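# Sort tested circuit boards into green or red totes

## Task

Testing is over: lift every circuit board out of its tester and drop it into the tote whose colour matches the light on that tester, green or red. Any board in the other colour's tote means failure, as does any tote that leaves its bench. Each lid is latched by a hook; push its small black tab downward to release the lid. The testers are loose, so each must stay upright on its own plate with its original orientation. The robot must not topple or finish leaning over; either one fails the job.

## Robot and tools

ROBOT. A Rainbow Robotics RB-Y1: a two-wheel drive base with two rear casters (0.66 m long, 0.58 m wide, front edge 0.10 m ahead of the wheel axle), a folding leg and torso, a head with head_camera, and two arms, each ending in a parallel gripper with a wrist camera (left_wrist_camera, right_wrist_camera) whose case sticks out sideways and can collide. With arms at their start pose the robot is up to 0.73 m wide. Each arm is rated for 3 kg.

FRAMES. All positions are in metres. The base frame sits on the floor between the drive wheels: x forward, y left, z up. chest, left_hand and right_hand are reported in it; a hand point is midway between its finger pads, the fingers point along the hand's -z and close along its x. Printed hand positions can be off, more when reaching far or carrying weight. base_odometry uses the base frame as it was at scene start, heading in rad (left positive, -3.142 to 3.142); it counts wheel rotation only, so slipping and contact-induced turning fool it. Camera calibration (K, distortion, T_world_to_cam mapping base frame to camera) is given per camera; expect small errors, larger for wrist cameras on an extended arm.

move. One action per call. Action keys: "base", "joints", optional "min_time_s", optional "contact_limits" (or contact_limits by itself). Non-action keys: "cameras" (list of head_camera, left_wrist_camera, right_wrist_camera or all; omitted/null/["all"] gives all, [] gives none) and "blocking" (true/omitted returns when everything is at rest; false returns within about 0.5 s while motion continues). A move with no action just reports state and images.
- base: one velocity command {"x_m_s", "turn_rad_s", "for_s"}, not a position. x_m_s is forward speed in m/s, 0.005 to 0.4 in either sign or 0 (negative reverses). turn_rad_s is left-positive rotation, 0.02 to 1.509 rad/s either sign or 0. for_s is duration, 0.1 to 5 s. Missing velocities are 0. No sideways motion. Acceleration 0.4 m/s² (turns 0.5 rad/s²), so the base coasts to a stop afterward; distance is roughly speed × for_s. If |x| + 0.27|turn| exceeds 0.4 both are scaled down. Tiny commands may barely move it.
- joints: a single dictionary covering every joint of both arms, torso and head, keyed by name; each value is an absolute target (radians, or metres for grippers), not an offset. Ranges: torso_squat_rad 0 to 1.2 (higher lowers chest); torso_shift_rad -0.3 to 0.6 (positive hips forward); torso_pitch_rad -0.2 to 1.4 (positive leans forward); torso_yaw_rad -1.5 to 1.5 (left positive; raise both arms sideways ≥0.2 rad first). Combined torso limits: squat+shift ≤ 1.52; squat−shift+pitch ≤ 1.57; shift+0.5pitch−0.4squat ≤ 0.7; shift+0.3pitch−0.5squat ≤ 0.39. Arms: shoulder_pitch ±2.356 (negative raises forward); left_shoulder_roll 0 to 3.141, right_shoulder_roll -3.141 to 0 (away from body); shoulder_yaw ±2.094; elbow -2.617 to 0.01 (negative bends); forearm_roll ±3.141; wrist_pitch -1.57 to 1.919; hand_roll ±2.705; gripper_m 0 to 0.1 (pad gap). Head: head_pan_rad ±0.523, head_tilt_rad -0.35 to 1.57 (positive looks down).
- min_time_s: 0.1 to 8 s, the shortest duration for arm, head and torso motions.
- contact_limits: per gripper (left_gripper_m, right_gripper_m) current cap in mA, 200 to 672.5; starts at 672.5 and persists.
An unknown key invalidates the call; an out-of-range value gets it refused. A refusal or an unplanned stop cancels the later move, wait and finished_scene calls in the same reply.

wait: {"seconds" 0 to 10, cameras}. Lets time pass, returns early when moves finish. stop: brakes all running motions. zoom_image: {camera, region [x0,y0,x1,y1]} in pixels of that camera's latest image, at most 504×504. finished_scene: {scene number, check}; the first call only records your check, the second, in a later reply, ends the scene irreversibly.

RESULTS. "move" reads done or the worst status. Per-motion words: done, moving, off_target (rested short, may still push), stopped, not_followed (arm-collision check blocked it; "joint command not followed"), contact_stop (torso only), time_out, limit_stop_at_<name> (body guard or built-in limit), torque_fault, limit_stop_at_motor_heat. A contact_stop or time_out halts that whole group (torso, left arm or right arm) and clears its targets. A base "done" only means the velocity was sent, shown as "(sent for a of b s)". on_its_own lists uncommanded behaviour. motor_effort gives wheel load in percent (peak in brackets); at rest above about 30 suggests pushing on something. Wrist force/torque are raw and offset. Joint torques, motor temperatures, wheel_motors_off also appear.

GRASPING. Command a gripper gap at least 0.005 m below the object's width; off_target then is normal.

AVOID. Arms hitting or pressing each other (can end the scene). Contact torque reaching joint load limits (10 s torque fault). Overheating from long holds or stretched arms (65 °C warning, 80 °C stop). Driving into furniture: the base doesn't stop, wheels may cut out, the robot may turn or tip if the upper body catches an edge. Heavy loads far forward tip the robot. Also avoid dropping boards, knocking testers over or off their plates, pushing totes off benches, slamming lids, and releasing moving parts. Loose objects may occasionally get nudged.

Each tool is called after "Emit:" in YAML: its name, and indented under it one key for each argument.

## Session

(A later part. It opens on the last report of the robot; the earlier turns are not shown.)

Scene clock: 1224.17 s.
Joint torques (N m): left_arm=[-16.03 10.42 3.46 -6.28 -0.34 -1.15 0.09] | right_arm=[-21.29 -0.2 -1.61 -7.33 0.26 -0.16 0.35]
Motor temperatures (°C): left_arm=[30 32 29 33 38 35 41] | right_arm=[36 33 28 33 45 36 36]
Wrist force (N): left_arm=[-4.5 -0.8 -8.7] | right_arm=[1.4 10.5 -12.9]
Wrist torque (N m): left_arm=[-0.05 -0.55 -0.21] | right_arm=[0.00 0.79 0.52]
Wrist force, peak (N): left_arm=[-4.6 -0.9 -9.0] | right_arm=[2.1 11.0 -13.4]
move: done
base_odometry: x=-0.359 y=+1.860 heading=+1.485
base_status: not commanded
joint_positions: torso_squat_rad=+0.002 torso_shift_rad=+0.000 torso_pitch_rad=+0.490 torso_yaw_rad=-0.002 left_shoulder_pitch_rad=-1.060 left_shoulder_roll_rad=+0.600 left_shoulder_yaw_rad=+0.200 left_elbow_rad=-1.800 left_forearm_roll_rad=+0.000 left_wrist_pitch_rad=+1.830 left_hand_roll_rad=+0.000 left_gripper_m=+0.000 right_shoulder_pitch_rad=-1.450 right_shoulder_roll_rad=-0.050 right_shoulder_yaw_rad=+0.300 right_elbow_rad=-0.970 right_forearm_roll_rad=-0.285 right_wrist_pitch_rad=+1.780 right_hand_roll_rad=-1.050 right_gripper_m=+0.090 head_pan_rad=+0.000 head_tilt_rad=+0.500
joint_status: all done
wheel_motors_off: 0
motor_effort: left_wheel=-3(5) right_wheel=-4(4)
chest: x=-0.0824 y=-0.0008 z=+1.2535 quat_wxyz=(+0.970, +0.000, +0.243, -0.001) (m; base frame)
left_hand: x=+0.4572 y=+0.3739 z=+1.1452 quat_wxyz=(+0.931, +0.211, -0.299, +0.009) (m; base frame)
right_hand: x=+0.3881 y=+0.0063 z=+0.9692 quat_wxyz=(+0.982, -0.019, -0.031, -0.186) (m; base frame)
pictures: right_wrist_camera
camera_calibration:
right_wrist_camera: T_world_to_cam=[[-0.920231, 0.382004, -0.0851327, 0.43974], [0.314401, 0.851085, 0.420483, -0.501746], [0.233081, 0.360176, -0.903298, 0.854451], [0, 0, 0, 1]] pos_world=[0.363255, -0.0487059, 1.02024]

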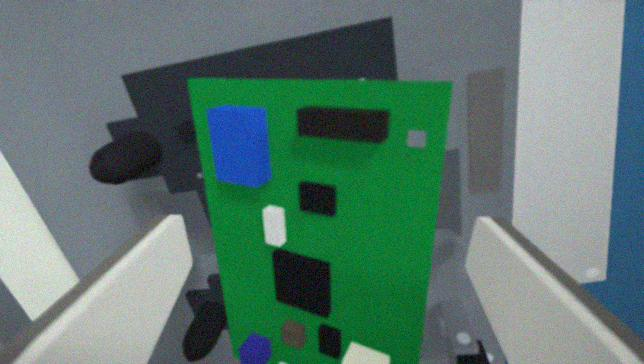

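Emit:
move:
  joints: {"torso_pitch_rad":0.527}
  cameras: ["right_wrist_camera"]

Scene clock: 1229.27 s.
Joint torques (N m): left_arm=[-15.87 10.25 3.86 -6.49 -0.47 -1.11 0.02] | right_arm=[3.53 3.2 2.27 4.61 0.24 -6.05 -0.97]
Motor temperatures (°C): left_arm=[30 32 29 33 38 35 41] | right_arm=[36 33 28 33 45 36 36]
Wrist force (N): left_arm=[-4.4 -1.0 -8.3] | right_arm=[7.1 -10.5 61.4]
Wrist torque (N m): left_arm=[-0.02 -0.54 -0.21] | right_arm=[-0.10 4.49 1.65]
Wrist force, peak (N): left_arm=[-4.5 -0.9 -9.4] | right_arm=[3.1 -18.6 83.3]
move: done
base_odometry: x=-0.359 y=+1.860 heading=+1.485
base_status: not commanded
joint_positions: torso_squat_rad=+0.002 torso_shift_rad=-0.001 torso_pitch_rad=+0.524 torso_yaw_rad=-0.002 left_shoulder_pitch_rad=-1.060 left_shoulder_roll_rad=+0.600 left_shoulder_yaw_rad=+0.200 left_elbow_rad=-1.800 left_forearm_roll_rad=+0.000 left_wrist_pitch_rad=+1.830 left_hand_roll_rad=+0.000 left_gripper_m=+0.000 right_shoulder_pitch_rad=-1.456 right_shoulder_roll_rad=-0.051 right_shoulder_yaw_rad=+0.299 right_elbow_rad=-0.973 right_forearm_roll_rad=-0.285 right_wrist_pitch_rad=+1.782 right_hand_roll_rad=-1.050 right_gripper_m=+0.090 head_pan_rad=+0.000 head_tilt_rad=+0.500
joint_status: all done
wheel_motors_off: 0
motor_effort: left_wheel=-4(9) right_wheel=+1(6)
chest: x=-0.0741 y=-0.0010 z=+1.2484 quat_wxyz=(+0.966, +0.000, +0.259, -0.001) (m; base frame)
left_hand: x=+0.4617 y=+0.3736 z=+1.1218 quat_wxyz=(+0.936, +0.211, -0.283, +0.005) (m; base frame)
right_hand: x=+0.3887 y=+0.0071 z=+0.9518 quat_wxyz=(+0.982, -0.020, -0.017, -0.185) (m; base frame)
pictures: right_wrist_camera
camera_calibration:
right_wrist_camera: T_world_to_cam=[[-0.92278, 0.380718, -0.0594279, 0.414972], [0.324334, 0.850691, 0.413681, -0.492653], [0.208051, 0.362462, -0.90848, 0.852964], [0, 0, 0, 1]] pos_world=[0.365252, -0.0480589, 1.00336]

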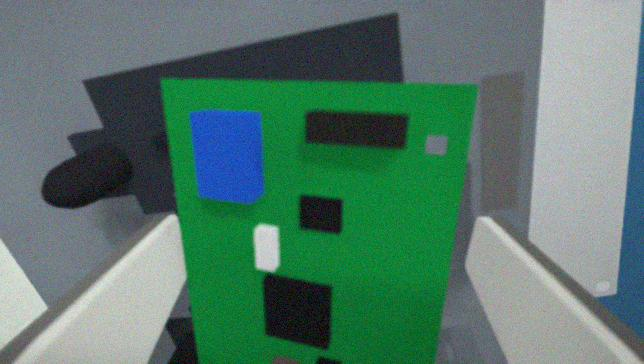

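Emit:
move:
  joints: {"torso_pitch_rad":0.517}
  cameras: []

Emit:
move:
  joints: {"right_gripper_m":0.04}
  cameras: ["right_wrist_camera"]

Emit:
move:
  joints: {"torso_pitch_rad":0.495}
  min_time_s: 1.2
  cameras: ["right_wrist_camera","head_camera"]

Scene clock: 1234.90 s.
Joint torques (N m): left_arm=[-16.17 10.41 3.73 -6.48 -0.49 -1.12 0.07] | right_arm=[-11.64 2.34 0.13 -2.99 0.13 -0.67 -0.59]
Motor temperatures (°C): left_arm=[30 32 29 33 38 35 41] | right_arm=[36 33 28 33 45 36 36]
Wrist force (N): left_arm=[-4.3 -1.0 -8.6] | right_arm=[5.5 8.9 6.6]
Wrist torque (N m): left_arm=[-0.03 -0.54 -0.20] | right_arm=[0.04 1.75 0.70]
Wrist force, peak (N): left_arm=[-4.6 -1.0 -9.1] | right_arm=[5.3 -12.5 67.0]
move: done
base_odometry: x=-0.359 y=+1.860 heading=+1.485
base_status: not commanded
joint_positions: torso_squat_rad=+0.002 torso_shift_rad=+0.000 torso_pitch_rad=+0.516 torso_yaw_rad=-0.002 left_shoulder_pitch_rad=-1.060 left_shoulder_roll_rad=+0.600 left_shoulder_yaw_rad=+0.200 left_elbow_rad=-1.800 left_forearm_roll_rad=+0.000 left_wrist_pitch_rad=+1.830 left_hand_roll_rad=+0.000 left_gripper_m=+0.000 right_shoulder_pitch_rad=-1.453 right_shoulder_roll_rad=-0.051 right_shoulder_yaw_rad=+0.299 right_elbow_rad=-0.971 right_forearm_roll_rad=-0.285 right_wrist_pitch_rad=+1.780 right_hand_roll_rad=-1.050 right_gripper_m=+0.090 head_pan_rad=+0.000 head_tilt_rad=+0.500
joint_status: all done
wheel_motors_off: 0
motor_effort: left_wheel=-5(6) right_wheel=+0(1)
chest: x=-0.0757 y=-0.0009 z=+1.2497 quat_wxyz=(+0.967, +0.000, +0.255, -0.001) (m; base frame)
left_hand: x=+0.4610 y=+0.3738 z=+1.1273 quat_wxyz=(+0.934, +0.211, -0.287, +0.006) (m; base frame)
right_hand: x=+0.3884 y=+0.0065 z=+0.9546 quat_wxyz=(+0.982, -0.021, -0.020, -0.186) (m; base frame)
pictures: none
No camera images: "cameras" was empty.

Scene clock: 1235.97 s.
Joint torques (N m): left_arm=[-15.68 10.54 3.78 -6.48 -0.42 -1.04 0.07] | right_arm=[-12.4 5.88 -0.53 -3.62 -2.95 1.56 -0.49]
Motor temperatures (°C): left_arm=[30 32 29 33 38 35 41] | right_arm=[36 33 28 33 45 36 36]
Wrist force (N): left_arm=[-4.4 -0.9 -8.7] | right_arm=[12.2 10.0 -2.1]
Wrist torque (N m): left_arm=[-0.03 -0.54 -0.21] | right_arm=[-0.05 -0.17 0.78]
Wrist force, peak (N): left_arm=[-4.6 -1.1 -8.8] | right_arm=[26.5 12.7 1.1]
move: off_target
base_odometry: x=-0.359 y=+1.860 heading=+1.485
base_status: not commanded
joint_positions: torso_squat_rad=+0.002 torso_shift_rad=+0.000 torso_pitch_rad=+0.516 torso_yaw_rad=-0.002 left_shoulder_pitch_rad=-1.060 left_shoulder_roll_rad=+0.600 left_shoulder_yaw_rad=+0.200 left_elbow_rad=-1.800 left_forearm_roll_rad=+0.000 left_wrist_pitch_rad=+1.830 left_hand_roll_rad=+0.000 left_gripper_m=+0.000 right_shoulder_pitch_rad=-1.452 right_shoulder_roll_rad=-0.052 right_shoulder_yaw_rad=+0.300 right_elbow_rad=-0.971 right_forearm_roll_rad=-0.284 right_wrist_pitch_rad=+1.780 right_hand_roll_rad=-1.050 right_gripper_m=+0.069 head_pan_rad=+0.000 head_tilt_rad=+0.500
joint_status: right_gripper_m off_target (ended at +0.069, target +0.040)
wheel_motors_off: 0
motor_effort: left_wheel=-6(7) right_wheel=-2(4)
chest: x=-0.0753 y=-0.0008 z=+1.2496 quat_wxyz=(+0.967, +0.000, +0.255, -0.001) (m; base frame)
left_hand: x=+0.4613 y=+0.3738 z=+1.1270 quat_wxyz=(+0.935, +0.211, -0.287, +0.006) (m; base frame)
right_hand: x=+0.3889 y=+0.0060 z=+0.9542 quat_wxyz=(+0.982, -0.021, -0.020, -0.186) (m; base frame)
pictures: right_wrist_camera
camera_calibration:
right_wrist_camera: T_world_to_cam=[[-0.92179, 0.382273, -0.0645714, 0.420292], [0.323972, 0.851017, 0.413295, -0.492263], [0.212943, 0.360052, -0.908305, 0.853434], [0, 0, 0, 1]] pos_world=[0.365167, -0.0490237, 1.00577]

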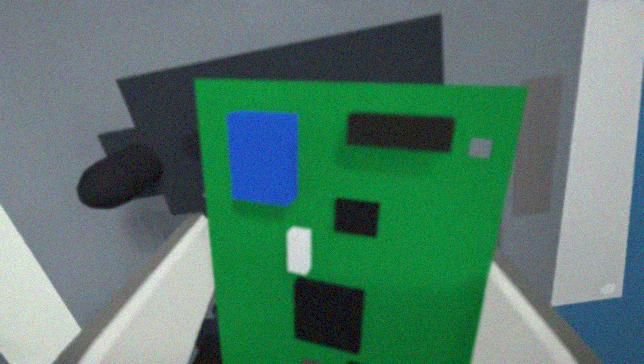

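Scene clock: 1237.43 s.
Joint torques (N m): left_arm=[-16.19 10.37 3.78 -6.36 -0.47 -1.1 0.09] | right_arm=[-19.39 -0.58 -1.55 -6.73 -0.18 0.05 -0.12]
Motor temperatures (°C): left_arm=[30 32 29 33 38 35 41] | right_arm=[36 33 28 33 45 36 36]
Wrist force (N): left_arm=[-4.6 -0.7 -8.6] | right_arm=[1.7 10.7 -13.0]
Wrist torque (N m): left_arm=[-0.06 -0.57 -0.20] | right_arm=[-0.05 0.81 0.51]
Wrist force, peak (N): left_arm=[-4.6 -1.1 -8.9] | right_arm=[13.4 13.6 -14.8]
move: done
base_odometry: x=-0.359 y=+1.860 heading=+1.485
base_status: not commanded
joint_positions: torso_squat_rad=+0.002 torso_shift_rad=+0.000 torso_pitch_rad=+0.495 torso_yaw_rad=-0.002 left_shoulder_pitch_rad=-1.060 left_shoulder_roll_rad=+0.600 left_shoulder_yaw_rad=+0.200 left_elbow_rad=-1.800 left_forearm_roll_rad=+0.000 left_wrist_pitch_rad=+1.830 left_hand_roll_rad=+0.000 left_gripper_m=+0.000 right_shoulder_pitch_rad=-1.451 right_shoulder_roll_rad=-0.050 right_shoulder_yaw_rad=+0.300 right_elbow_rad=-0.970 right_forearm_roll_rad=-0.285 right_wrist_pitch_rad=+1.780 right_hand_roll_rad=-1.050 right_gripper_m=+0.040 head_pan_rad=+0.000 head_tilt_rad=+0.500
joint_status: all done
wheel_motors_off: 0
on_its_own: right_gripper_m moved -0.029 to your old target +0.040
motor_effort: left_wheel=-4(7) right_wheel=-2(4)
chest: x=-0.0811 y=-0.0008 z=+1.2528 quat_wxyz=(+0.970, +0.000, +0.245, -0.001) (m; base frame)
left_hand: x=+0.4580 y=+0.3739 z=+1.1418 quat_wxyz=(+0.931, +0.211, -0.297, +0.008) (m; base frame)
right_hand: x=+0.3882 y=+0.0065 z=+0.9665 quat_wxyz=(+0.982, -0.019, -0.029, -0.186) (m; base frame)
pictures: head_camera, right_wrist_camera
camera_calibration:
head_camera: T_world_to_cam=[[0.0311389, -0.998776, 0.0384222, -0.0581762], [-0.815855, -0.0476055, -0.576294, 0.90342], [0.577418, -0.0134018, -0.816339, 1.07768], [0, 0, 0, 1]] pos_world=[0.116599, -0.000654443, 1.40262]
right_wrist_camera: T_world_to_cam=[[-0.92071, 0.381714, -0.0811637, 0.435832], [0.315899, 0.851117, 0.419294, -0.500155], [0.22913, 0.360409, -0.904215, 0.854328], [0, 0, 0, 1]] pos_world=[0.363521, -0.0485801, 1.01758]

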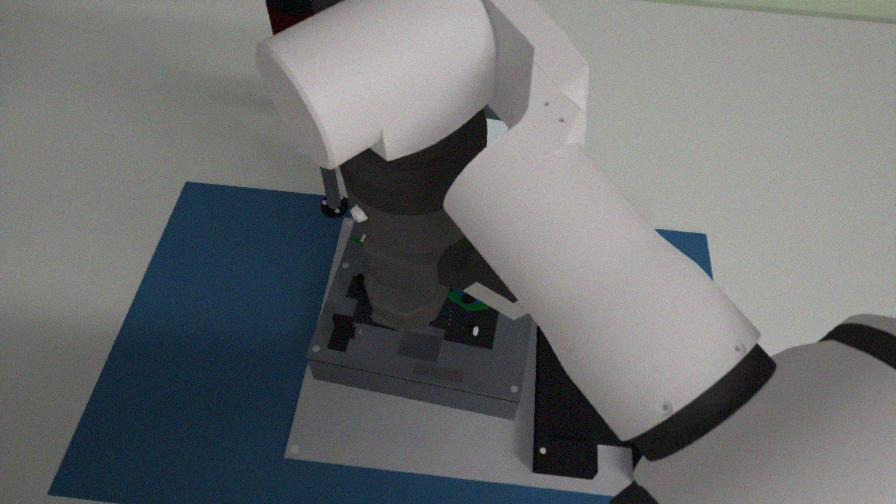

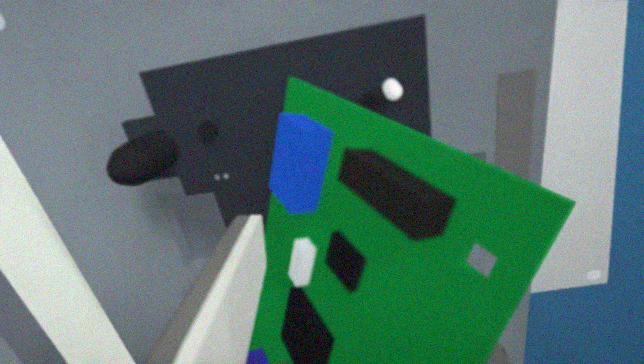

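Emit:
move:
  joints: {"torso_pitch_rad":0.505}
  cameras: []

Emit:
move:
  joints: {"right_gripper_m":0.09}
  cameras: []

Emit:
move:
  joints: {"torso_pitch_rad":0.41,"right_wrist_pitch_rad":1.9,"right_shoulder_pitch_rad":-1.5}
  cameras: ["right_wrist_camera","head_camera"]

Emit:
zoom_image:
  camera: "head_camera"
  region: [280, 200, 580, 440]

Scene clock: 1249.97 s.
Joint torques (N m): left_arm=[-15.86 10.13 3.72 -6.37 -0.48 -1.14 0.12] | right_arm=[-13.69 -0.35 -1.67 -3.17 -0.11 -1.29 -0.03]
Motor temperatures (°C): left_arm=[30 32 29 33 38 35 41] | right_arm=[36 33 28 33 45 36 36]
Wrist force (N): left_arm=[-4.3 -1.0 -8.8] | right_arm=[-1.1 3.7 12.6]
Wrist torque (N m): left_arm=[-0.03 -0.53 -0.21] | right_arm=[0.35 0.36 0.38]
Wrist force, peak (N): left_arm=[-4.7 -0.9 -9.0] | right_arm=[1.9 10.9 -13.3]
move: done
base_odometry: x=-0.359 y=+1.860 heading=+1.485
base_status: not commanded
joint_positions: torso_squat_rad=+0.002 torso_shift_rad=+0.000 torso_pitch_rad=+0.504 torso_yaw_rad=-0.002 left_shoulder_pitch_rad=-1.060 left_shoulder_roll_rad=+0.600 left_shoulder_yaw_rad=+0.200 left_elbow_rad=-1.800 left_forearm_roll_rad=+0.000 left_wrist_pitch_rad=+1.830 left_hand_roll_rad=+0.000 left_gripper_m=+0.000 right_shoulder_pitch_rad=-1.452 right_shoulder_roll_rad=-0.050 right_shoulder_yaw_rad=+0.300 right_elbow_rad=-0.971 right_forearm_roll_rad=-0.285 right_wrist_pitch_rad=+1.780 right_hand_roll_rad=-1.050 right_gripper_m=+0.040 head_pan_rad=+0.000 head_tilt_rad=+0.500
joint_status: all done
wheel_motors_off: 0
motor_effort: left_wheel=-3(4) right_wheel=-4(4)
chest: x=-0.0790 y=-0.0008 z=+1.2515 quat_wxyz=(+0.968, +0.000, +0.249, -0.001) (m; base frame)
left_hand: x=+0.4591 y=+0.3739 z=+1.1356 quat_wxyz=(+0.933, +0.211, -0.292, +0.007) (m; base frame)
right_hand: x=+0.3882 y=+0.0068 z=+0.9618 quat_wxyz=(+0.982, -0.020, -0.025, -0.185) (m; base frame)
pictures: none
No camera images: "cameras" was empty.

Scene clock: 1251.03 s.
Joint torques (N m): left_arm=[-15.96 10.29 3.79 -6.33 -0.48 -1.1 0.03] | right_arm=[-19.53 -0.24 -2.04 -6.64 -0.11 -0.31 -0.19]
Motor temperatures (°C): left_arm=[30 32 29 33 38 35 41] | right_arm=[36 33 28 33 45 36 36]
Wrist force (N): left_arm=[-4.5 -1.0 -8.9] | right_arm=[1.6 10.9 -13.1]
Wrist torque (N m): left_arm=[-0.03 -0.55 -0.22] | right_arm=[-0.05 0.81 0.51]
Wrist force, peak (N): left_arm=[-4.8 -1.2 -9.2] | right_arm=[2.1 11.2 -13.2]
move: done
base_odometry: x=-0.359 y=+1.860 heading=+1.485
base_status: not commanded
joint_positions: torso_squat_rad=+0.002 torso_shift_rad=+0.000 torso_pitch_rad=+0.505 torso_yaw_rad=-0.002 left_shoulder_pitch_rad=-1.060 left_shoulder_roll_rad=+0.600 left_shoulder_yaw_rad=+0.200 left_elbow_rad=-1.800 left_forearm_roll_rad=+0.000 left_wrist_pitch_rad=+1.830 left_hand_roll_rad=+0.000 left_gripper_m=+0.000 right_shoulder_pitch_rad=-1.451 right_shoulder_roll_rad=-0.050 right_shoulder_yaw_rad=+0.300 right_elbow_rad=-0.970 right_forearm_roll_rad=-0.285 right_wrist_pitch_rad=+1.780 right_hand_roll_rad=-1.050 right_gripper_m=+0.090 head_pan_rad=+0.000 head_tilt_rad=+0.500
joint_status: all done
wheel_motors_off: 0
motor_effort: left_wheel=-4(5) right_wheel=-2(3)
chest: x=-0.0785 y=-0.0008 z=+1.2514 quat_wxyz=(+0.968, +0.000, +0.250, -0.001) (m; base frame)
left_hand: x=+0.4595 y=+0.3739 z=+1.1351 quat_wxyz=(+0.933, +0.211, -0.292, +0.007) (m; base frame)
right_hand: x=+0.3880 y=+0.0065 z=+0.9604 quat_wxyz=(+0.982, -0.020, -0.024, -0.186) (m; base frame)
pictures: none
No camera images: "cameras" was empty.

Scene clock: 1252.17 s.
Joint torques (N m): left_arm=[-16.81 10.35 3.61 -5.98 -0.42 -1.29 0.09] | right_arm=[-22.01 -1.93 -2.19 -6.94 0.11 -0.19 -0.13]
Motor temperatures (°C): left_arm=[30 32 29 33 38 35 41] | right_arm=[36 33 28 33 45 36 36]
Wrist force (N): left_arm=[-4.8 -0.9 -8.4] | right_arm=[1.6 11.1 -13.1]
Wrist torque (N m): left_arm=[-0.04 -0.56 -0.23] | right_arm=[-0.06 0.84 0.52]
Wrist force, peak (N): left_arm=[-5.0 -1.0 -8.9] | right_arm=[2.3 11.5 -13.7]
move: done
base_odometry: x=-0.359 y=+1.860 heading=+1.485
base_status: not commanded
joint_positions: torso_squat_rad=+0.002 torso_shift_rad=+0.000 torso_pitch_rad=+0.410 torso_yaw_rad=-0.002 left_shoulder_pitch_rad=-1.060 left_shoulder_roll_rad=+0.600 left_shoulder_yaw_rad=+0.200 left_elbow_rad=-1.800 left_forearm_roll_rad=+0.000 left_wrist_pitch_rad=+1.830 left_hand_roll_rad=+0.000 left_gripper_m=+0.000 right_shoulder_pitch_rad=-1.500 right_shoulder_roll_rad=-0.050 right_shoulder_yaw_rad=+0.300 right_elbow_rad=-0.970 right_forearm_roll_rad=-0.285 right_wrist_pitch_rad=+1.900 right_hand_roll_rad=-1.050 right_gripper_m=+0.090 head_pan_rad=+0.000 head_tilt_rad=+0.500
joint_status: all done
wheel_motors_off: 0
motor_effort: left_wheel=-1(5) right_wheel=-3(4)
chest: x=-0.1048 y=-0.0008 z=+1.2643 quat_wxyz=(+0.979, +0.000, +0.203, -0.001) (m; base frame)
left_hand: x=+0.4418 y=+0.3738 z=+1.1995 quat_wxyz=(+0.918, +0.210, -0.336, +0.017) (m; base frame)
right_hand: x=+0.3765 y=-0.0018 z=+1.0406 quat_wxyz=(+0.980, -0.049, -0.054, -0.184) (m; base frame)
pictures: head_camera, right_wrist_camera
camera_calibration:
head_camera: T_world_to_cam=[[0.0277174, -0.998777, 0.0409485, -0.0614237], [-0.763938, -0.0475843, -0.643533, 0.981206], [0.644694, -0.013445, -0.764322, 1.04201], [0, 0, 0, 1]] pos_world=[0.0795058, -0.00064882, 1.43038]
right_wrist_camera: T_world_to_cam=[[-0.917275, 0.372017, -0.142163, 0.496433], [0.298612, 0.878652, 0.372562, -0.465303], [0.263511, 0.29929, -0.917054, 0.927309], [0, 0, 0, 1]] pos_world=[0.349955, -0.0533768, 1.09432]

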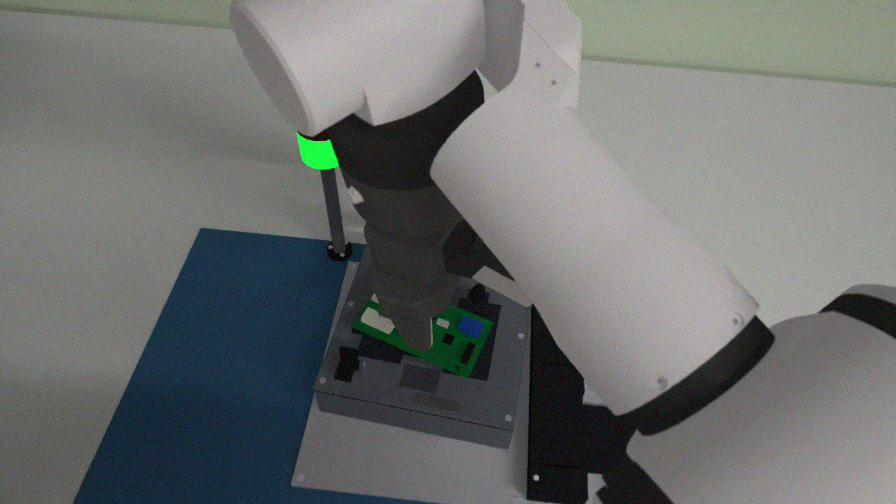

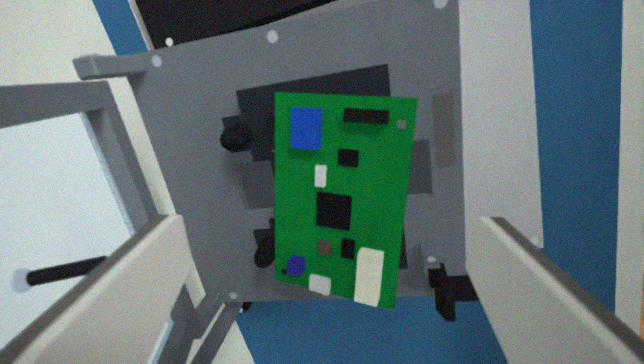

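Scaled by 1.680 from the camera's 896x504 image, which has a finer 1280x720 frame.

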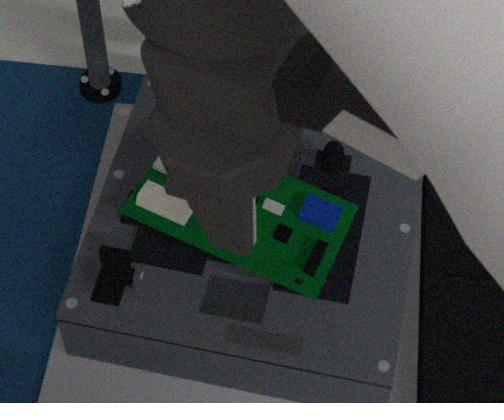

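Emit:
move:
  joints: {"torso_pitch_rad":0.44,"right_elbow_rad":-0.9,"right_shoulder_yaw_rad":0.22,"right_forearm_roll_rad":-0.29,"right_hand_roll_rad":-0.99}
  cameras: ["right_wrist_camera"]

Scene clock: 1263.70 s.
Joint torques (N m): left_arm=[-16.52 10.34 3.61 -6.08 -0.45 -1.16 0.13] | right_arm=[-21.92 -2.41 -2.65 -7.2 0.03 -0.06 -0.01]
Motor temperatures (°C): left_arm=[30 32 29 33 38 35 41] | right_arm=[36 33 28 33 45 36 36]
Wrist force (N): left_arm=[-4.8 -0.5 -8.2] | right_arm=[1.9 11.1 -12.9]
Wrist torque (N m): left_arm=[-0.11 -0.56 -0.21] | right_arm=[-0.07 0.84 0.53]
Wrist force, peak (N): left_arm=[-5.0 -1.0 -8.9] | right_arm=[2.2 10.9 -13.8]
move: done
base_odometry: x=-0.359 y=+1.860 heading=+1.485
base_status: not commanded
joint_positions: torso_squat_rad=+0.002 torso_shift_rad=+0.000 torso_pitch_rad=+0.440 torso_yaw_rad=-0.002 left_shoulder_pitch_rad=-1.060 left_shoulder_roll_rad=+0.600 left_shoulder_yaw_rad=+0.200 left_elbow_rad=-1.800 left_forearm_roll_rad=+0.000 left_wrist_pitch_rad=+1.830 left_hand_roll_rad=+0.000 left_gripper_m=+0.000 right_shoulder_pitch_rad=-1.500 right_shoulder_roll_rad=-0.050 right_shoulder_yaw_rad=+0.220 right_elbow_rad=-0.900 right_forearm_roll_rad=-0.290 right_wrist_pitch_rad=+1.900 right_hand_roll_rad=-0.990 right_gripper_m=+0.090 head_pan_rad=+0.000 head_tilt_rad=+0.500
joint_status: all done
wheel_motors_off: 0
motor_effort: left_wheel=-3(3) right_wheel=-2(4)
chest: x=-0.0962 y=-0.0008 z=+1.2605 quat_wxyz=(+0.976, +0.000, +0.218, -0.001) (m; base frame)
left_hand: x=+0.4482 y=+0.3739 z=+1.1791 quat_wxyz=(+0.923, +0.211, -0.322, +0.014) (m; base frame)
right_hand: x=+0.3734 y=-0.0120 z=+1.0109 quat_wxyz=(+0.982, -0.044, +0.005, -0.185) (m; base frame)
pictures: right_wrist_camera
camera_calibration:
right_wrist_camera: T_world_to_cam=[[-0.923992, 0.381614, -0.0246964, 0.377021], [0.347453, 0.864745, 0.362618, -0.452688], [0.159736, 0.326476, -0.93161, 0.957739], [0, 0, 0, 1]] pos_world=[0.352666, -0.0650947, 1.0657]

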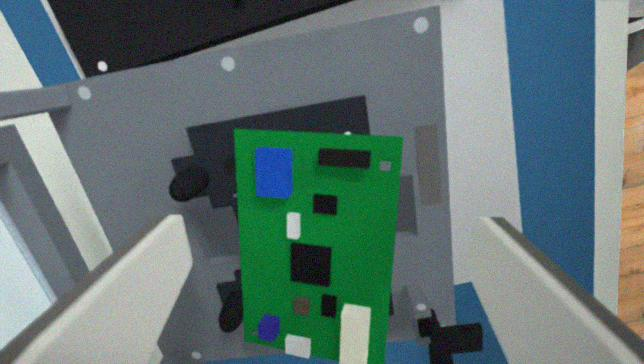

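Emit:
move:
  joints: {"torso_pitch_rad":0.485,"right_shoulder_roll_rad":-0.005,"right_shoulder_pitch_rad":-1.53}
  cameras: ["right_wrist_camera"]

Scene clock: 1270.23 s.
Joint torques (N m): left_arm=[-16.23 10.29 3.43 -6.31 -0.37 -1.18 0.08] | right_arm=[-20.91 -2.25 -2.13 -7.18 0.11 0.01 0]
Motor temperatures (°C): left_arm=[30 32 29 33 38 34 41] | right_arm=[36 33 28 33 45 36 36]
Wrist force (N): left_arm=[-4.4 -0.7 -8.5] | right_arm=[2.5 11.2 -13.0]
Wrist torque (N m): left_arm=[-0.06 -0.54 -0.21] | right_arm=[-0.07 0.89 0.51]
Wrist force, peak (N): left_arm=[-4.7 -1.4 -8.9] | right_arm=[1.0 11.9 -13.2]
move: done
base_odometry: x=-0.359 y=+1.860 heading=+1.485
base_status: not commanded
joint_positions: torso_squat_rad=+0.002 torso_shift_rad=+0.000 torso_pitch_rad=+0.485 torso_yaw_rad=-0.002 left_shoulder_pitch_rad=-1.060 left_shoulder_roll_rad=+0.600 left_shoulder_yaw_rad=+0.200 left_elbow_rad=-1.800 left_forearm_roll_rad=+0.000 left_wrist_pitch_rad=+1.830 left_hand_roll_rad=+0.000 left_gripper_m=+0.000 right_shoulder_pitch_rad=-1.530 right_shoulder_roll_rad=-0.005 right_shoulder_yaw_rad=+0.220 right_elbow_rad=-0.900 right_forearm_roll_rad=-0.290 right_wrist_pitch_rad=+1.900 right_hand_roll_rad=-0.990 right_gripper_m=+0.090 head_pan_rad=+0.000 head_tilt_rad=+0.500
joint_status: all done
wheel_motors_off: 0
motor_effort: left_wheel=-1(4) right_wheel=-3(5)
chest: x=-0.0838 y=-0.0008 z=+1.2543 quat_wxyz=(+0.971, +0.000, +0.240, -0.001) (m; base frame)
left_hand: x=+0.4564 y=+0.3739 z=+1.1486 quat_wxyz=(+0.930, +0.211, -0.301, +0.010) (m; base frame)
right_hand: x=+0.3683 y=+0.0160 z=+0.9953 quat_wxyz=(+0.986, -0.035, +0.022, -0.162) (m; base frame)
pictures: right_wrist_camera
camera_calibration:
right_wrist_camera: T_world_to_cam=[[-0.940781, 0.338709, 0.014405, 0.329184], [0.319174, 0.870598, 0.374415, -0.470952], [0.114277, 0.35684, -0.927149, 0.946641], [0, 0, 0, 1]] pos_world=[0.351826, -0.0392872, 1.04927]

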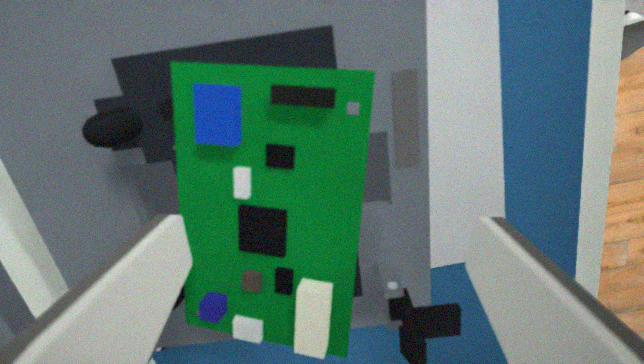

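Emit:
move:
  joints: {"torso_pitch_rad":0.54,"right_shoulder_pitch_rad":-1.59,"right_forearm_roll_rad":-0.255,"right_hand_roll_rad":-1.01}
  cameras: ["right_wrist_camera"]

Scene clock: 1281.17 s.
Joint torques (N m): left_arm=[-15.51 10.35 3.8 -6.49 -0.46 -1.03 0.1] | right_arm=[-20.76 -2.39 -2.32 -7.29 0.28 0.02 -0.11]
Motor temperatures (°C): left_arm=[30 32 29 33 38 34 41] | right_arm=[36 33 28 33 45 36 36]
Wrist force (N): left_arm=[-4.3 -0.8 -8.9] | right_arm=[2.0 11.0 -13.1]
Wrist torque (N m): left_arm=[-0.04 -0.53 -0.21] | right_arm=[-0.04 0.85 0.52]
Wrist force, peak (N): left_arm=[-4.6 -0.8 -9.3] | right_arm=[2.1 11.4 -13.7]
move: done
base_odometry: x=-0.359 y=+1.860 heading=+1.485
base_status: not commanded
joint_positions: torso_squat_rad=+0.002 torso_shift_rad=+0.000 torso_pitch_rad=+0.540 torso_yaw_rad=-0.002 left_shoulder_pitch_rad=-1.060 left_shoulder_roll_rad=+0.600 left_shoulder_yaw_rad=+0.200 left_elbow_rad=-1.800 left_forearm_roll_rad=+0.000 left_wrist_pitch_rad=+1.830 left_hand_roll_rad=+0.000 left_gripper_m=+0.000 right_shoulder_pitch_rad=-1.590 right_shoulder_roll_rad=-0.005 right_shoulder_yaw_rad=+0.220 right_elbow_rad=-0.900 right_forearm_roll_rad=-0.255 right_wrist_pitch_rad=+1.900 right_hand_roll_rad=-1.010 right_gripper_m=+0.090 head_pan_rad=+0.000 head_tilt_rad=+0.500
joint_status: all done
wheel_motors_off: 0
motor_effort: left_wheel=-3(3) right_wheel=-3(4)
chest: x=-0.0690 y=-0.0008 z=+1.2459 quat_wxyz=(+0.964, +0.000, +0.267, -0.001) (m; base frame)
left_hand: x=+0.4645 y=+0.3740 z=+1.1108 quat_wxyz=(+0.938, +0.211, -0.276, +0.004) (m; base frame)
right_hand: x=+0.3879 y=+0.0208 z=+0.9880 quat_wxyz=(+0.985, -0.041, +0.009, -0.168) (m; base frame)
pictures: right_wrist_camera
camera_calibration:
right_wrist_camera: T_world_to_cam=[[-0.937132, 0.348687, -0.0141725, 0.372683], [0.319502, 0.873613, 0.367041, -0.471556], [0.140363, 0.339437, -0.930097, 0.929139], [0, 0, 0, 1]] pos_world=[0.369499, -0.0333766, 1.04255]

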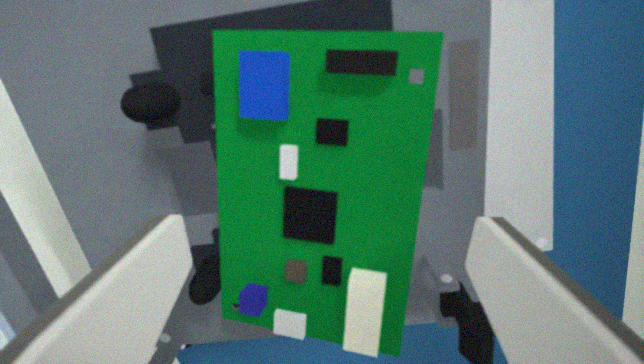

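Emit:
move:
  joints: {"torso_pitch_rad":0.585,"right_shoulder_roll_rad":-0.022}
  cameras: ["right_wrist_camera"]

Scene clock: 1287.97 s.
Joint torques (N m): left_arm=[-15.03 10.36 3.74 -6.51 -0.42 -0.91 0.07] | right_arm=[-21.04 -1.9 -2 -7.12 0.1 0.07 -0.19]
Motor temperatures (°C): left_arm=[30 32 29 33 38 34 41] | right_arm=[36 33 28 33 45 36 36]
Wrist force (N): left_arm=[-4.0 -1.0 -8.9] | right_arm=[2.3 11.2 -13.0]
Wrist torque (N m): left_arm=[-0.05 -0.54 -0.22] | right_arm=[-0.06 0.84 0.52]
Wrist force, peak (N): left_arm=[-4.2 -1.1 -9.4] | right_arm=[2.6 11.3 -13.5]
move: done
base_odometry: x=-0.359 y=+1.860 heading=+1.485
base_status: not commanded
joint_positions: torso_squat_rad=+0.002 torso_shift_rad=+0.000 torso_pitch_rad=+0.585 torso_yaw_rad=-0.002 left_shoulder_pitch_rad=-1.060 left_shoulder_roll_rad=+0.600 left_shoulder_yaw_rad=+0.200 left_elbow_rad=-1.800 left_forearm_roll_rad=+0.000 left_wrist_pitch_rad=+1.830 left_hand_roll_rad=+0.000 left_gripper_m=+0.000 right_shoulder_pitch_rad=-1.590 right_shoulder_roll_rad=-0.022 right_shoulder_yaw_rad=+0.220 right_elbow_rad=-0.900 right_forearm_roll_rad=-0.255 right_wrist_pitch_rad=+1.900 right_hand_roll_rad=-1.010 right_gripper_m=+0.090 head_pan_rad=+0.000 head_tilt_rad=+0.500
joint_status: all done
wheel_motors_off: 0
motor_effort: left_wheel=-2(3) right_wheel=-3(4)
chest: x=-0.0572 y=-0.0008 z=+1.2385 quat_wxyz=(+0.958, +0.000, +0.288, -0.001) (m; base frame)
left_hand: x=+0.4697 y=+0.3740 z=+1.0794 quat_wxyz=(+0.944, +0.211, -0.254, -0.001) (m; base frame)
right_hand: x=+0.3928 y=+0.0125 z=+0.9606 quat_wxyz=(+0.983, -0.048, +0.028, -0.174) (m; base frame)
pictures: right_wrist_camera
camera_calibration:
right_wrist_camera: T_world_to_cam=[[-0.932174, 0.361481, 0.0195873, 0.345318], [0.34544, 0.872018, 0.346779, -0.446452], [0.108274, 0.330025, -0.937742, 0.92583], [0, 0, 0, 1]] pos_world=[0.375876, -0.0410582, 1.01625]

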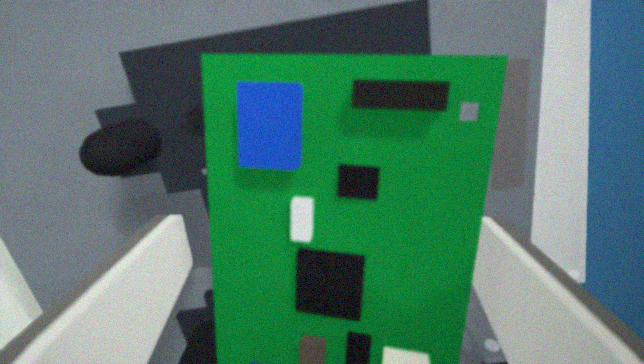

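Emit:
move:
  joints: {"right_shoulder_pitch_rad":-1.573,"right_gripper_m":0.095}
  cameras: []

Emit:
move:
  joints: {"torso_pitch_rad":0.595}
  cameras: ["right_wrist_camera"]

Scene clock: 1295.77 s.
Joint torques (N m): left_arm=[-15.16 10.17 3.74 -6.56 -0.42 -1 0.04] | right_arm=[-20.93 -1.98 -2.01 -7.44 0.09 0.15 -0.2]
Motor temperatures (°C): left_arm=[30 32 29 33 38 34 41] | right_arm=[36 33 28 33 45 36 36]
Wrist force (N): left_arm=[-3.9 -0.7 -8.8] | right_arm=[2.4 11.3 -13.3]
Wrist torque (N m): left_arm=[-0.06 -0.52 -0.21] | right_arm=[-0.07 0.86 0.52]
Wrist force, peak (N): left_arm=[-4.3 -1.2 -9.3] | right_arm=[2.1 10.8 -14.3]
move: done
base_odometry: x=-0.359 y=+1.860 heading=+1.485
base_status: not commanded
joint_positions: torso_squat_rad=+0.002 torso_shift_rad=+0.000 torso_pitch_rad=+0.585 torso_yaw_rad=-0.002 left_shoulder_pitch_rad=-1.060 left_shoulder_roll_rad=+0.600 left_shoulder_yaw_rad=+0.200 left_elbow_rad=-1.800 left_forearm_roll_rad=+0.000 left_wrist_pitch_rad=+1.830 left_hand_roll_rad=+0.000 left_gripper_m=+0.000 right_shoulder_pitch_rad=-1.573 right_shoulder_roll_rad=-0.022 right_shoulder_yaw_rad=+0.220 right_elbow_rad=-0.900 right_forearm_roll_rad=-0.255 right_wrist_pitch_rad=+1.900 right_hand_roll_rad=-1.010 right_gripper_m=+0.095 head_pan_rad=+0.000 head_tilt_rad=+0.500
joint_status: all done
wheel_motors_off: 0
motor_effort: left_wheel=-1(3) right_wheel=-2(4)
chest: x=-0.0572 y=-0.0008 z=+1.2385 quat_wxyz=(+0.958, +0.000, +0.288, -0.001) (m; base frame)
left_hand: x=+0.4697 y=+0.3740 z=+1.0795 quat_wxyz=(+0.944, +0.211, -0.254, -0.001) (m; base frame)
right_hand: x=+0.3883 y=+0.0094 z=+0.9534 quat_wxyz=(+0.982, -0.051, +0.036, -0.176) (m; base frame)
pictures: none
No camera images: "cameras" was empty.

Scene clock: 1296.40 s.
Joint torques (N m): left_arm=[-15.18 10.18 3.72 -6.85 -0.47 -0.98 0.03] | right_arm=[-10.58 -1.74 -0.57 -2.34 1.01 -2.81 -0.25]
Motor temperatures (°C): left_arm=[30 32 29 33 38 34 41] | right_arm=[36 33 28 33 45 36 36]
Wrist force (N): left_arm=[-4.0 -1.0 -9.0] | right_arm=[1.0 3.4 18.9]
Wrist torque (N m): left_arm=[-0.04 -0.52 -0.21] | right_arm=[-0.02 2.55 0.94]
Wrist force, peak (N): left_arm=[-4.5 -1.0 -9.6] | right_arm=[-3.1 -3.3 36.5]
move: done
base_odometry: x=-0.359 y=+1.860 heading=+1.485
base_status: not commanded
joint_positions: torso_squat_rad=+0.002 torso_shift_rad=-0.001 torso_pitch_rad=+0.594 torso_yaw_rad=-0.002 left_shoulder_pitch_rad=-1.060 left_shoulder_roll_rad=+0.600 left_shoulder_yaw_rad=+0.200 left_elbow_rad=-1.800 left_forearm_roll_rad=+0.000 left_wrist_pitch_rad=+1.830 left_hand_roll_rad=+0.000 left_gripper_m=+0.000 right_shoulder_pitch_rad=-1.576 right_shoulder_roll_rad=-0.022 right_shoulder_yaw_rad=+0.220 right_elbow_rad=-0.901 right_forearm_roll_rad=-0.255 right_wrist_pitch_rad=+1.901 right_hand_roll_rad=-1.010 right_gripper_m=+0.095 head_pan_rad=+0.000 head_tilt_rad=+0.500
joint_status: all done
wheel_motors_off: 0
motor_effort: left_wheel=-2(5) right_wheel=-2(4)
chest: x=-0.0553 y=-0.0008 z=+1.2370 quat_wxyz=(+0.956, +0.000, +0.292, -0.001) (m; base frame)
left_hand: x=+0.4702 y=+0.3739 z=+1.0734 quat_wxyz=(+0.945, +0.211, -0.250, -0.002) (m; base frame)
right_hand: x=+0.3884 y=+0.0099 z=+0.9494 quat_wxyz=(+0.982, -0.051, +0.039, -0.175) (m; base frame)
pictures: right_wrist_camera
camera_calibration:
right_wrist_camera: T_world_to_cam=[[-0.930066, 0.365259, 0.0395351, 0.32257], [0.356513, 0.87129, 0.337273, -0.434104], [0.0887455, 0.327781, -0.940576, 0.926946], [0, 0, 0, 1]] pos_world=[0.372512, -0.0434259, 1.00552]

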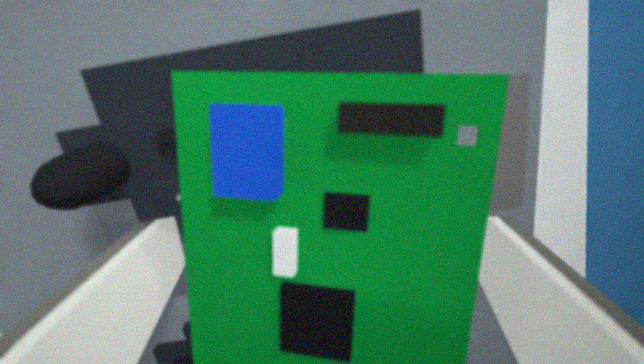

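Emit:
move:
  joints: {"right_gripper_m":0.04}
  cameras: ["right_wrist_camera"]

Emit:
move:
  joints: {"torso_pitch_rad":0.58}
  min_time_s: 1.2
  cameras: ["right_wrist_camera"]

Scene clock: 1302.27 s.
Joint torques (N m): left_arm=[-14.9 10.15 3.88 -6.74 -0.4 -0.97 0.08] | right_arm=[-6.8 4.95 0.07 -0.42 -1.37 0.47 -1.46]
Motor temperatures (°C): left_arm=[30 32 29 33 38 34 41] | right_arm=[36 33 28 33 45 36 36]
Wrist force (N): left_arm=[-4.1 -0.9 -9.0] | right_arm=[21.0 6.1 16.7]
Wrist torque (N m): left_arm=[-0.03 -0.52 -0.21] | right_arm=[0.26 2.97 2.20]
Wrist force, peak (N): left_arm=[-4.1 -1.2 -9.3] | right_arm=[30.4 6.2 22.7]
move: off_target
base_odometry: x=-0.359 y=+1.860 heading=+1.485
base_status: not commanded
joint_positions: torso_squat_rad=+0.002 torso_shift_rad=+0.000 torso_pitch_rad=+0.594 torso_yaw_rad=-0.002 left_shoulder_pitch_rad=-1.060 left_shoulder_roll_rad=+0.600 left_shoulder_yaw_rad=+0.200 left_elbow_rad=-1.800 left_forearm_roll_rad=+0.000 left_wrist_pitch_rad=+1.830 left_hand_roll_rad=+0.000 left_gripper_m=+0.000 right_shoulder_pitch_rad=-1.577 right_shoulder_roll_rad=-0.024 right_shoulder_yaw_rad=+0.219 right_elbow_rad=-0.902 right_forearm_roll_rad=-0.255 right_wrist_pitch_rad=+1.900 right_hand_roll_rad=-1.010 right_gripper_m=+0.074 head_pan_rad=+0.000 head_tilt_rad=+0.500
joint_status: right_gripper_m off_target (ended at +0.074, target +0.040)
wheel_motors_off: 0
motor_effort: left_wheel=-4(5) right_wheel=-4(5)
chest: x=-0.0551 y=-0.0009 z=+1.2370 quat_wxyz=(+0.956, +0.000, +0.293, -0.001) (m; base frame)
left_hand: x=+0.4704 y=+0.3739 z=+1.0732 quat_wxyz=(+0.945, +0.211, -0.250, -0.002) (m; base frame)
right_hand: x=+0.3897 y=+0.0093 z=+0.9498 quat_wxyz=(+0.982, -0.051, +0.038, -0.176) (m; base frame)
pictures: right_wrist_camera
camera_calibration:
right_wrist_camera: T_world_to_cam=[[-0.929824, 0.366132, 0.0370724, 0.326159], [0.356458, 0.871032, 0.337996, -0.434785], [0.0914601, 0.327492, -0.940417, 0.926194], [0, 0, 0, 1]] pos_world=[0.373543, -0.0440261, 1.00587]

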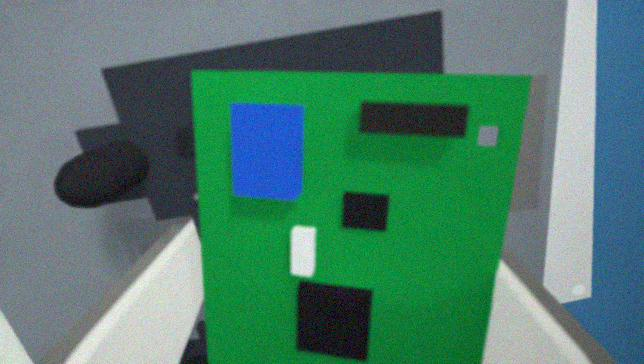

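Scene clock: 1303.77 s.
Joint torques (N m): left_arm=[-15.35 10.16 3.64 -6.74 -0.36 -0.98 0.07] | right_arm=[-26.33 -0.86 -1.52 -9.88 0.53 1.89 -0.6]
Motor temperatures (°C): left_arm=[30 32 29 33 38 34 41] | right_arm=[36 33 28 33 45 36 36]
Wrist force (N): left_arm=[-4.1 -0.9 -9.1] | right_arm=[4.2 16.7 -32.1]
Wrist torque (N m): left_arm=[-0.05 -0.54 -0.22] | right_arm=[0.11 0.95 0.82]
Wrist force, peak (N): left_arm=[-4.1 -1.1 -9.3] | right_arm=[4.8 18.1 -33.4]
move: done
base_odometry: x=-0.359 y=+1.860 heading=+1.485
base_status: not commanded
joint_positions: torso_squat_rad=+0.002 torso_shift_rad=+0.000 torso_pitch_rad=+0.581 torso_yaw_rad=-0.002 left_shoulder_pitch_rad=-1.060 left_shoulder_roll_rad=+0.600 left_shoulder_yaw_rad=+0.200 left_elbow_rad=-1.800 left_forearm_roll_rad=+0.000 left_wrist_pitch_rad=+1.830 left_hand_roll_rad=+0.000 left_gripper_m=+0.000 right_shoulder_pitch_rad=-1.572 right_shoulder_roll_rad=-0.022 right_shoulder_yaw_rad=+0.220 right_elbow_rad=-0.899 right_forearm_roll_rad=-0.255 right_wrist_pitch_rad=+1.900 right_hand_roll_rad=-1.010 right_gripper_m=+0.072 head_pan_rad=+0.000 head_tilt_rad=+0.500
joint_status: all done
wheel_motors_off: 0
motor_effort: left_wheel=-3(5) right_wheel=-3(5)
chest: x=-0.0581 y=-0.0008 z=+1.2392 quat_wxyz=(+0.958, +0.000, +0.286, -0.001) (m; base frame)
left_hand: x=+0.4694 y=+0.3740 z=+1.0824 quat_wxyz=(+0.943, +0.211, -0.256, -0.001) (m; base frame)
right_hand: x=+0.3883 y=+0.0089 z=+0.9553 quat_wxyz=(+0.982, -0.051, +0.035, -0.176) (m; base frame)
pictures: right_wrist_camera
camera_calibration:
right_wrist_camera: T_world_to_cam=[[-0.929796, 0.366791, 0.030709, 0.330899], [0.354884, 0.871217, 0.339172, -0.436385], [0.0976512, 0.32626, -0.940223, 0.929031], [0, 0, 0, 1]] pos_world=[0.371813, -0.0442896, 1.01134]

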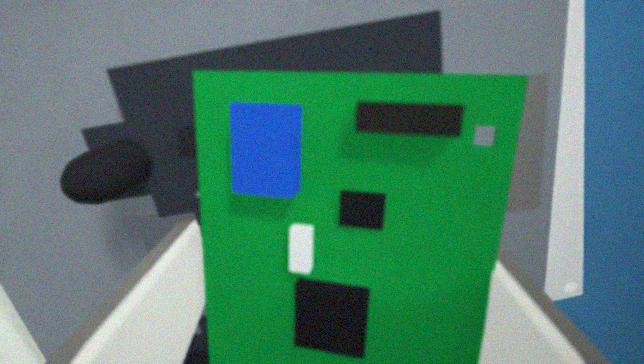

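Emit:
move:
  joints: {"torso_pitch_rad":0.565}
  min_time_s: 1.2
  cameras: ["right_wrist_camera","head_camera"]

Emit:
zoom_image:
  camera: "head_camera"
  region: [280, 150, 580, 390]

Scene clock: 1314.80 s.
Joint torques (N m): left_arm=[-15.42 10.09 3.68 -6.67 -0.45 -1 0.06] | right_arm=[-14.92 3.01 -1.64 -4.23 -2.06 0.71 0.07]
Motor temperatures (°C): left_arm=[30 32 29 33 38 34 41] | right_arm=[36 33 28 33 45 36 36]
Wrist force (N): left_arm=[-4.2 -1.0 -8.9] | right_arm=[8.8 9.2 -1.6]
Wrist torque (N m): left_arm=[-0.03 -0.53 -0.21] | right_arm=[-0.01 0.46 0.20]
Wrist force, peak (N): left_arm=[-4.3 -1.0 -9.4] | right_arm=[4.2 16.7 -32.7]
move: done
base_odometry: x=-0.359 y=+1.860 heading=+1.485
base_status: not commanded
joint_positions: torso_squat_rad=+0.002 torso_shift_rad=+0.000 torso_pitch_rad=+0.564 torso_yaw_rad=-0.002 left_shoulder_pitch_rad=-1.060 left_shoulder_roll_rad=+0.600 left_shoulder_yaw_rad=+0.200 left_elbow_rad=-1.800 left_forearm_roll_rad=+0.000 left_wrist_pitch_rad=+1.830 left_hand_roll_rad=+0.000 left_gripper_m=+0.000 right_shoulder_pitch_rad=-1.575 right_shoulder_roll_rad=-0.023 right_shoulder_yaw_rad=+0.220 right_elbow_rad=-0.901 right_forearm_roll_rad=-0.254 right_wrist_pitch_rad=+1.900 right_hand_roll_rad=-1.010 right_gripper_m=+0.040 head_pan_rad=+0.000 head_tilt_rad=+0.500
joint_status: all done
wheel_motors_off: 0
on_its_own: right_gripper_m moved -0.032 to your old target +0.040
motor_effort: left_wheel=-3(4) right_wheel=-3(6)
chest: x=-0.0626 y=-0.0008 z=+1.2419 quat_wxyz=(+0.960, +0.000, +0.278, -0.001) (m; base frame)
left_hand: x=+0.4675 y=+0.3739 z=+1.0937 quat_wxyz=(+0.941, +0.211, -0.264, +0.001) (m; base frame)
right_hand: x=+0.3897 y=+0.0090 z=+0.9668 quat_wxyz=(+0.983, -0.049, +0.024, -0.177) (m; base frame)
pictures: head_camera, right_wrist_camera
camera_calibration:
head_camera: T_world_to_cam=[[0.0337523, -0.998777, 0.0361333, -0.0553488], [-0.853958, -0.0476041, -0.51816, 0.83767], [0.519246, -0.0133673, -0.85452, 1.10188], [0, 0, 0, 1]] pos_world=[0.145055, -0.00067544, 1.37763]
right_wrist_camera: T_world_to_cam=[[-0.930234, 0.366786, 0.0115266, 0.350502], [0.347802, 0.871199, 0.346477, -0.4451], [0.117041, 0.326314, -0.937987, 0.930064], [0, 0, 0, 1]] pos_world=[0.371999, -0.0442821, 1.02257]

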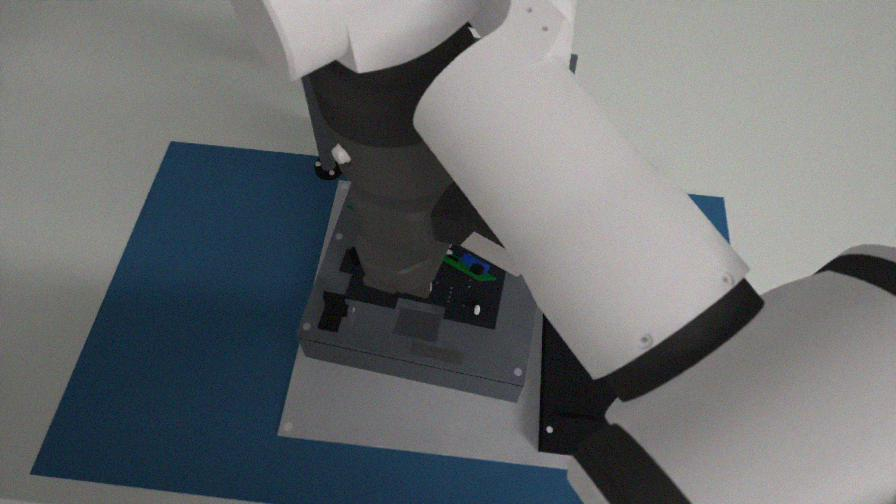

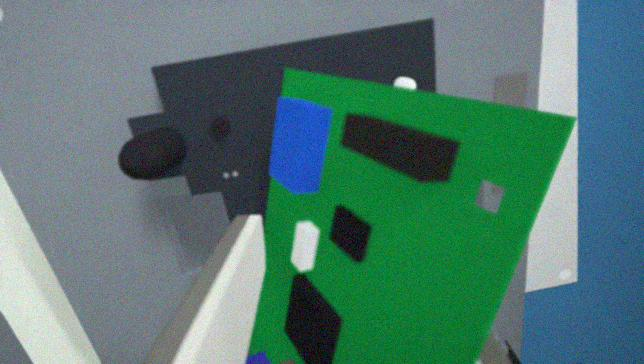

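Scaled by 1.680 from the camera's 896x504 image, which has a finer 1280x720 frame.

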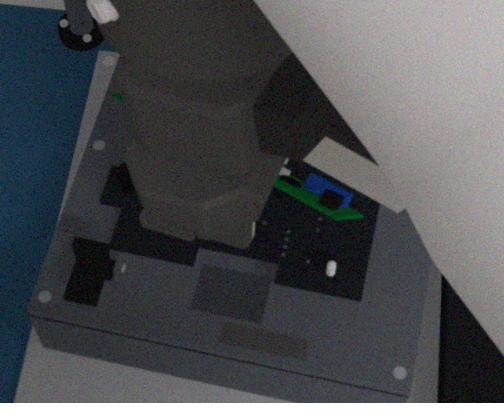

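Emit:
move:
  joints: {"torso_pitch_rad":0.577}
  cameras: []

Emit:
move:
  joints: {"right_gripper_m":0.095}
  cameras: []

Emit:
move:
  joints: {"torso_pitch_rad":0.54,"right_wrist_pitch_rad":1.915,"right_shoulder_pitch_rad":-1.58,"right_elbow_rad":-0.82}
  cameras: ["right_wrist_camera"]

Emit:
zoom_image:
  camera: "right_wrist_camera"
  region: [70, 20, 500, 364]

Scene clock: 1330.13 s.
Joint torques (N m): left_arm=[-14.95 10.3 3.86 -6.68 -0.42 -0.96 0.06] | right_arm=[-5.94 4.94 -1.46 0.29 -3.41 0.7 0.5]
Motor temperatures (°C): left_arm=[30 32 29 33 38 34 41] | right_arm=[36 33 28 33 45 36 36]
Wrist force (N): left_arm=[-4.1 -0.9 -8.8] | right_arm=[13.2 5.5 22.8]
Wrist torque (N m): left_arm=[-0.03 -0.52 -0.21] | right_arm=[-0.10 0.06 -0.27]
Wrist force, peak (N): left_arm=[-4.1 -1.5 -9.4] | right_arm=[13.0 2.9 26.2]
move: done
base_odometry: x=-0.359 y=+1.860 heading=+1.485
base_status: not commanded
joint_positions: torso_squat_rad=+0.002 torso_shift_rad=+0.000 torso_pitch_rad=+0.575 torso_yaw_rad=-0.002 left_shoulder_pitch_rad=-1.060 left_shoulder_roll_rad=+0.600 left_shoulder_yaw_rad=+0.200 left_elbow_rad=-1.800 left_forearm_roll_rad=+0.000 left_wrist_pitch_rad=+1.830 left_hand_roll_rad=+0.000 left_gripper_m=+0.000 right_shoulder_pitch_rad=-1.577 right_shoulder_roll_rad=-0.024 right_shoulder_yaw_rad=+0.220 right_elbow_rad=-0.902 right_forearm_roll_rad=-0.254 right_wrist_pitch_rad=+1.900 right_hand_roll_rad=-1.010 right_gripper_m=+0.040 head_pan_rad=+0.000 head_tilt_rad=+0.500
joint_status: all done
wheel_motors_off: 0
motor_effort: left_wheel=-4(5) right_wheel=-3(5)
chest: x=-0.0599 y=-0.0008 z=+1.2401 quat_wxyz=(+0.959, +0.000, +0.284, -0.001) (m; base frame)
left_hand: x=+0.4685 y=+0.3739 z=+1.0860 quat_wxyz=(+0.943, +0.211, -0.259, +0.000) (m; base frame)
right_hand: x=+0.3902 y=+0.0092 z=+0.9612 quat_wxyz=(+0.983, -0.050, +0.028, -0.176) (m; base frame)
pictures: none
No camera images: "cameras" was empty.

Scene clock: 1331.27 s.
Joint torques (N m): left_arm=[-15.37 10.25 3.58 -6.68 -0.55 -0.99 0.05] | right_arm=[-19.77 -0.31 -1.17 -6.61 -0.21 0.16 0.39]
Motor temperatures (°C): left_arm=[30 32 29 33 38 34 41] | right_arm=[36 33 28 33 45 36 36]
Wrist force (N): left_arm=[-4.2 -1.0 -9.2] | right_arm=[2.6 11.4 -13.1]
Wrist torque (N m): left_arm=[-0.03 -0.53 -0.21] | right_arm=[-0.09 0.88 0.53]
Wrist force, peak (N): left_arm=[-4.2 -1.0 -9.2] | right_arm=[12.6 5.3 21.8]
move: done
base_odometry: x=-0.359 y=+1.860 heading=+1.485
base_status: not commanded
joint_positions: torso_squat_rad=+0.002 torso_shift_rad=+0.000 torso_pitch_rad=+0.577 torso_yaw_rad=-0.002 left_shoulder_pitch_rad=-1.060 left_shoulder_roll_rad=+0.600 left_shoulder_yaw_rad=+0.200 left_elbow_rad=-1.800 left_forearm_roll_rad=+0.000 left_wrist_pitch_rad=+1.830 left_hand_roll_rad=+0.000 left_gripper_m=+0.000 right_shoulder_pitch_rad=-1.574 right_shoulder_roll_rad=-0.022 right_shoulder_yaw_rad=+0.220 right_elbow_rad=-0.900 right_forearm_roll_rad=-0.255 right_wrist_pitch_rad=+1.900 right_hand_roll_rad=-1.010 right_gripper_m=+0.095 head_pan_rad=+0.000 head_tilt_rad=+0.500
joint_status: all done
wheel_motors_off: 0
motor_effort: left_wheel=-3(6) right_wheel=-4(5)
chest: x=-0.0594 y=-0.0008 z=+1.2399 quat_wxyz=(+0.959, +0.000, +0.284, -0.001) (m; base frame)
left_hand: x=+0.4688 y=+0.3739 z=+1.0852 quat_wxyz=(+0.943, +0.211, -0.258, +0.000) (m; base frame)
right_hand: x=+0.3887 y=+0.0092 z=+0.9586 quat_wxyz=(+0.983, -0.051, +0.032, -0.176) (m; base frame)
pictures: none
No camera images: "cameras" was empty.

Scene clock: 1332.23 s.
Joint torques (N m): left_arm=[-15.47 10.27 3.76 -6.29 -0.48 -1.05 0.06] | right_arm=[-20.13 -4.7 -1.73 -6.56 0.49 0.52 -0.41]
Motor temperatures (°C): left_arm=[30 32 29 33 38 34 41] | right_arm=[36 33 28 33 45 36 36]
Wrist force (N): left_arm=[-4.3 -0.8 -8.9] | right_arm=[2.5 11.8 -12.9]
Wrist torque (N m): left_arm=[-0.04 -0.53 -0.22] | right_arm=[-0.11 0.88 0.53]
Wrist force, peak (N): left_arm=[-4.5 -0.6 -9.7] | right_arm=[19.5 39.9 -4.2]
move: done
base_odometry: x=-0.359 y=+1.860 heading=+1.485
base_status: not commanded
joint_positions: torso_squat_rad=+0.002 torso_shift_rad=+0.000 torso_pitch_rad=+0.540 torso_yaw_rad=-0.002 left_shoulder_pitch_rad=-1.060 left_shoulder_roll_rad=+0.600 left_shoulder_yaw_rad=+0.200 left_elbow_rad=-1.800 left_forearm_roll_rad=+0.000 left_wrist_pitch_rad=+1.830 left_hand_roll_rad=+0.000 left_gripper_m=+0.000 right_shoulder_pitch_rad=-1.581 right_shoulder_roll_rad=-0.021 right_shoulder_yaw_rad=+0.220 right_elbow_rad=-0.820 right_forearm_roll_rad=-0.255 right_wrist_pitch_rad=+1.915 right_hand_roll_rad=-1.010 right_gripper_m=+0.095 head_pan_rad=+0.000 head_tilt_rad=+0.500
joint_status: all done
wheel_motors_off: 0
motor_effort: left_wheel=+2(4) right_wheel=-5(13)
chest: x=-0.0691 y=-0.0007 z=+1.2460 quat_wxyz=(+0.964, +0.000, +0.267, -0.001) (m; base frame)
left_hand: x=+0.4644 y=+0.3740 z=+1.1109 quat_wxyz=(+0.938, +0.211, -0.276, +0.004) (m; base frame)
right_hand: x=+0.3777 y=-0.0043 z=+0.9674 quat_wxyz=(+0.979, -0.078, +0.043, -0.186) (m; base frame)
pictures: right_wrist_camera
camera_calibration:
right_wrist_camera: T_world_to_cam=[[-0.92163, 0.386388, 0.0360835, 0.317271], [0.380041, 0.879837, 0.285405, -0.382661], [0.0785296, 0.276751, -0.957727, 0.969744], [0, 0, 0, 1]] pos_world=[0.36168, -0.0542887, 1.02652]

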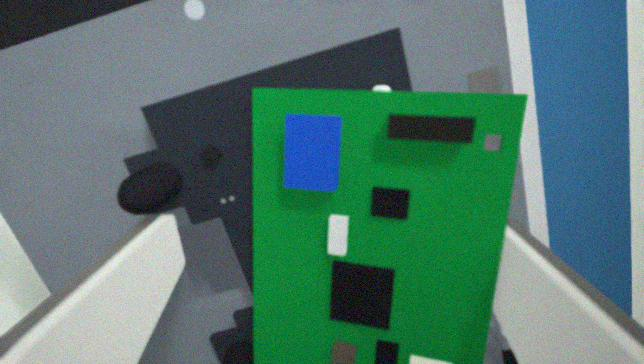

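Scaled by 1.172 from the camera's 644x364 image, which has a finer 1265x715 frame.

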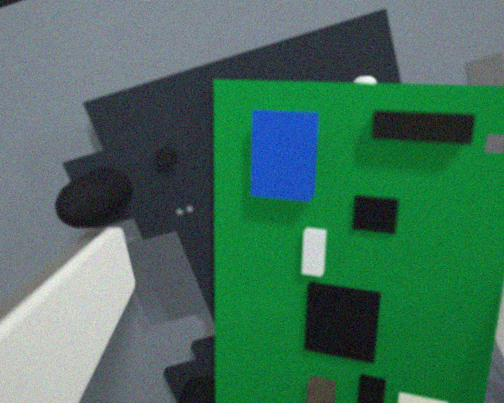

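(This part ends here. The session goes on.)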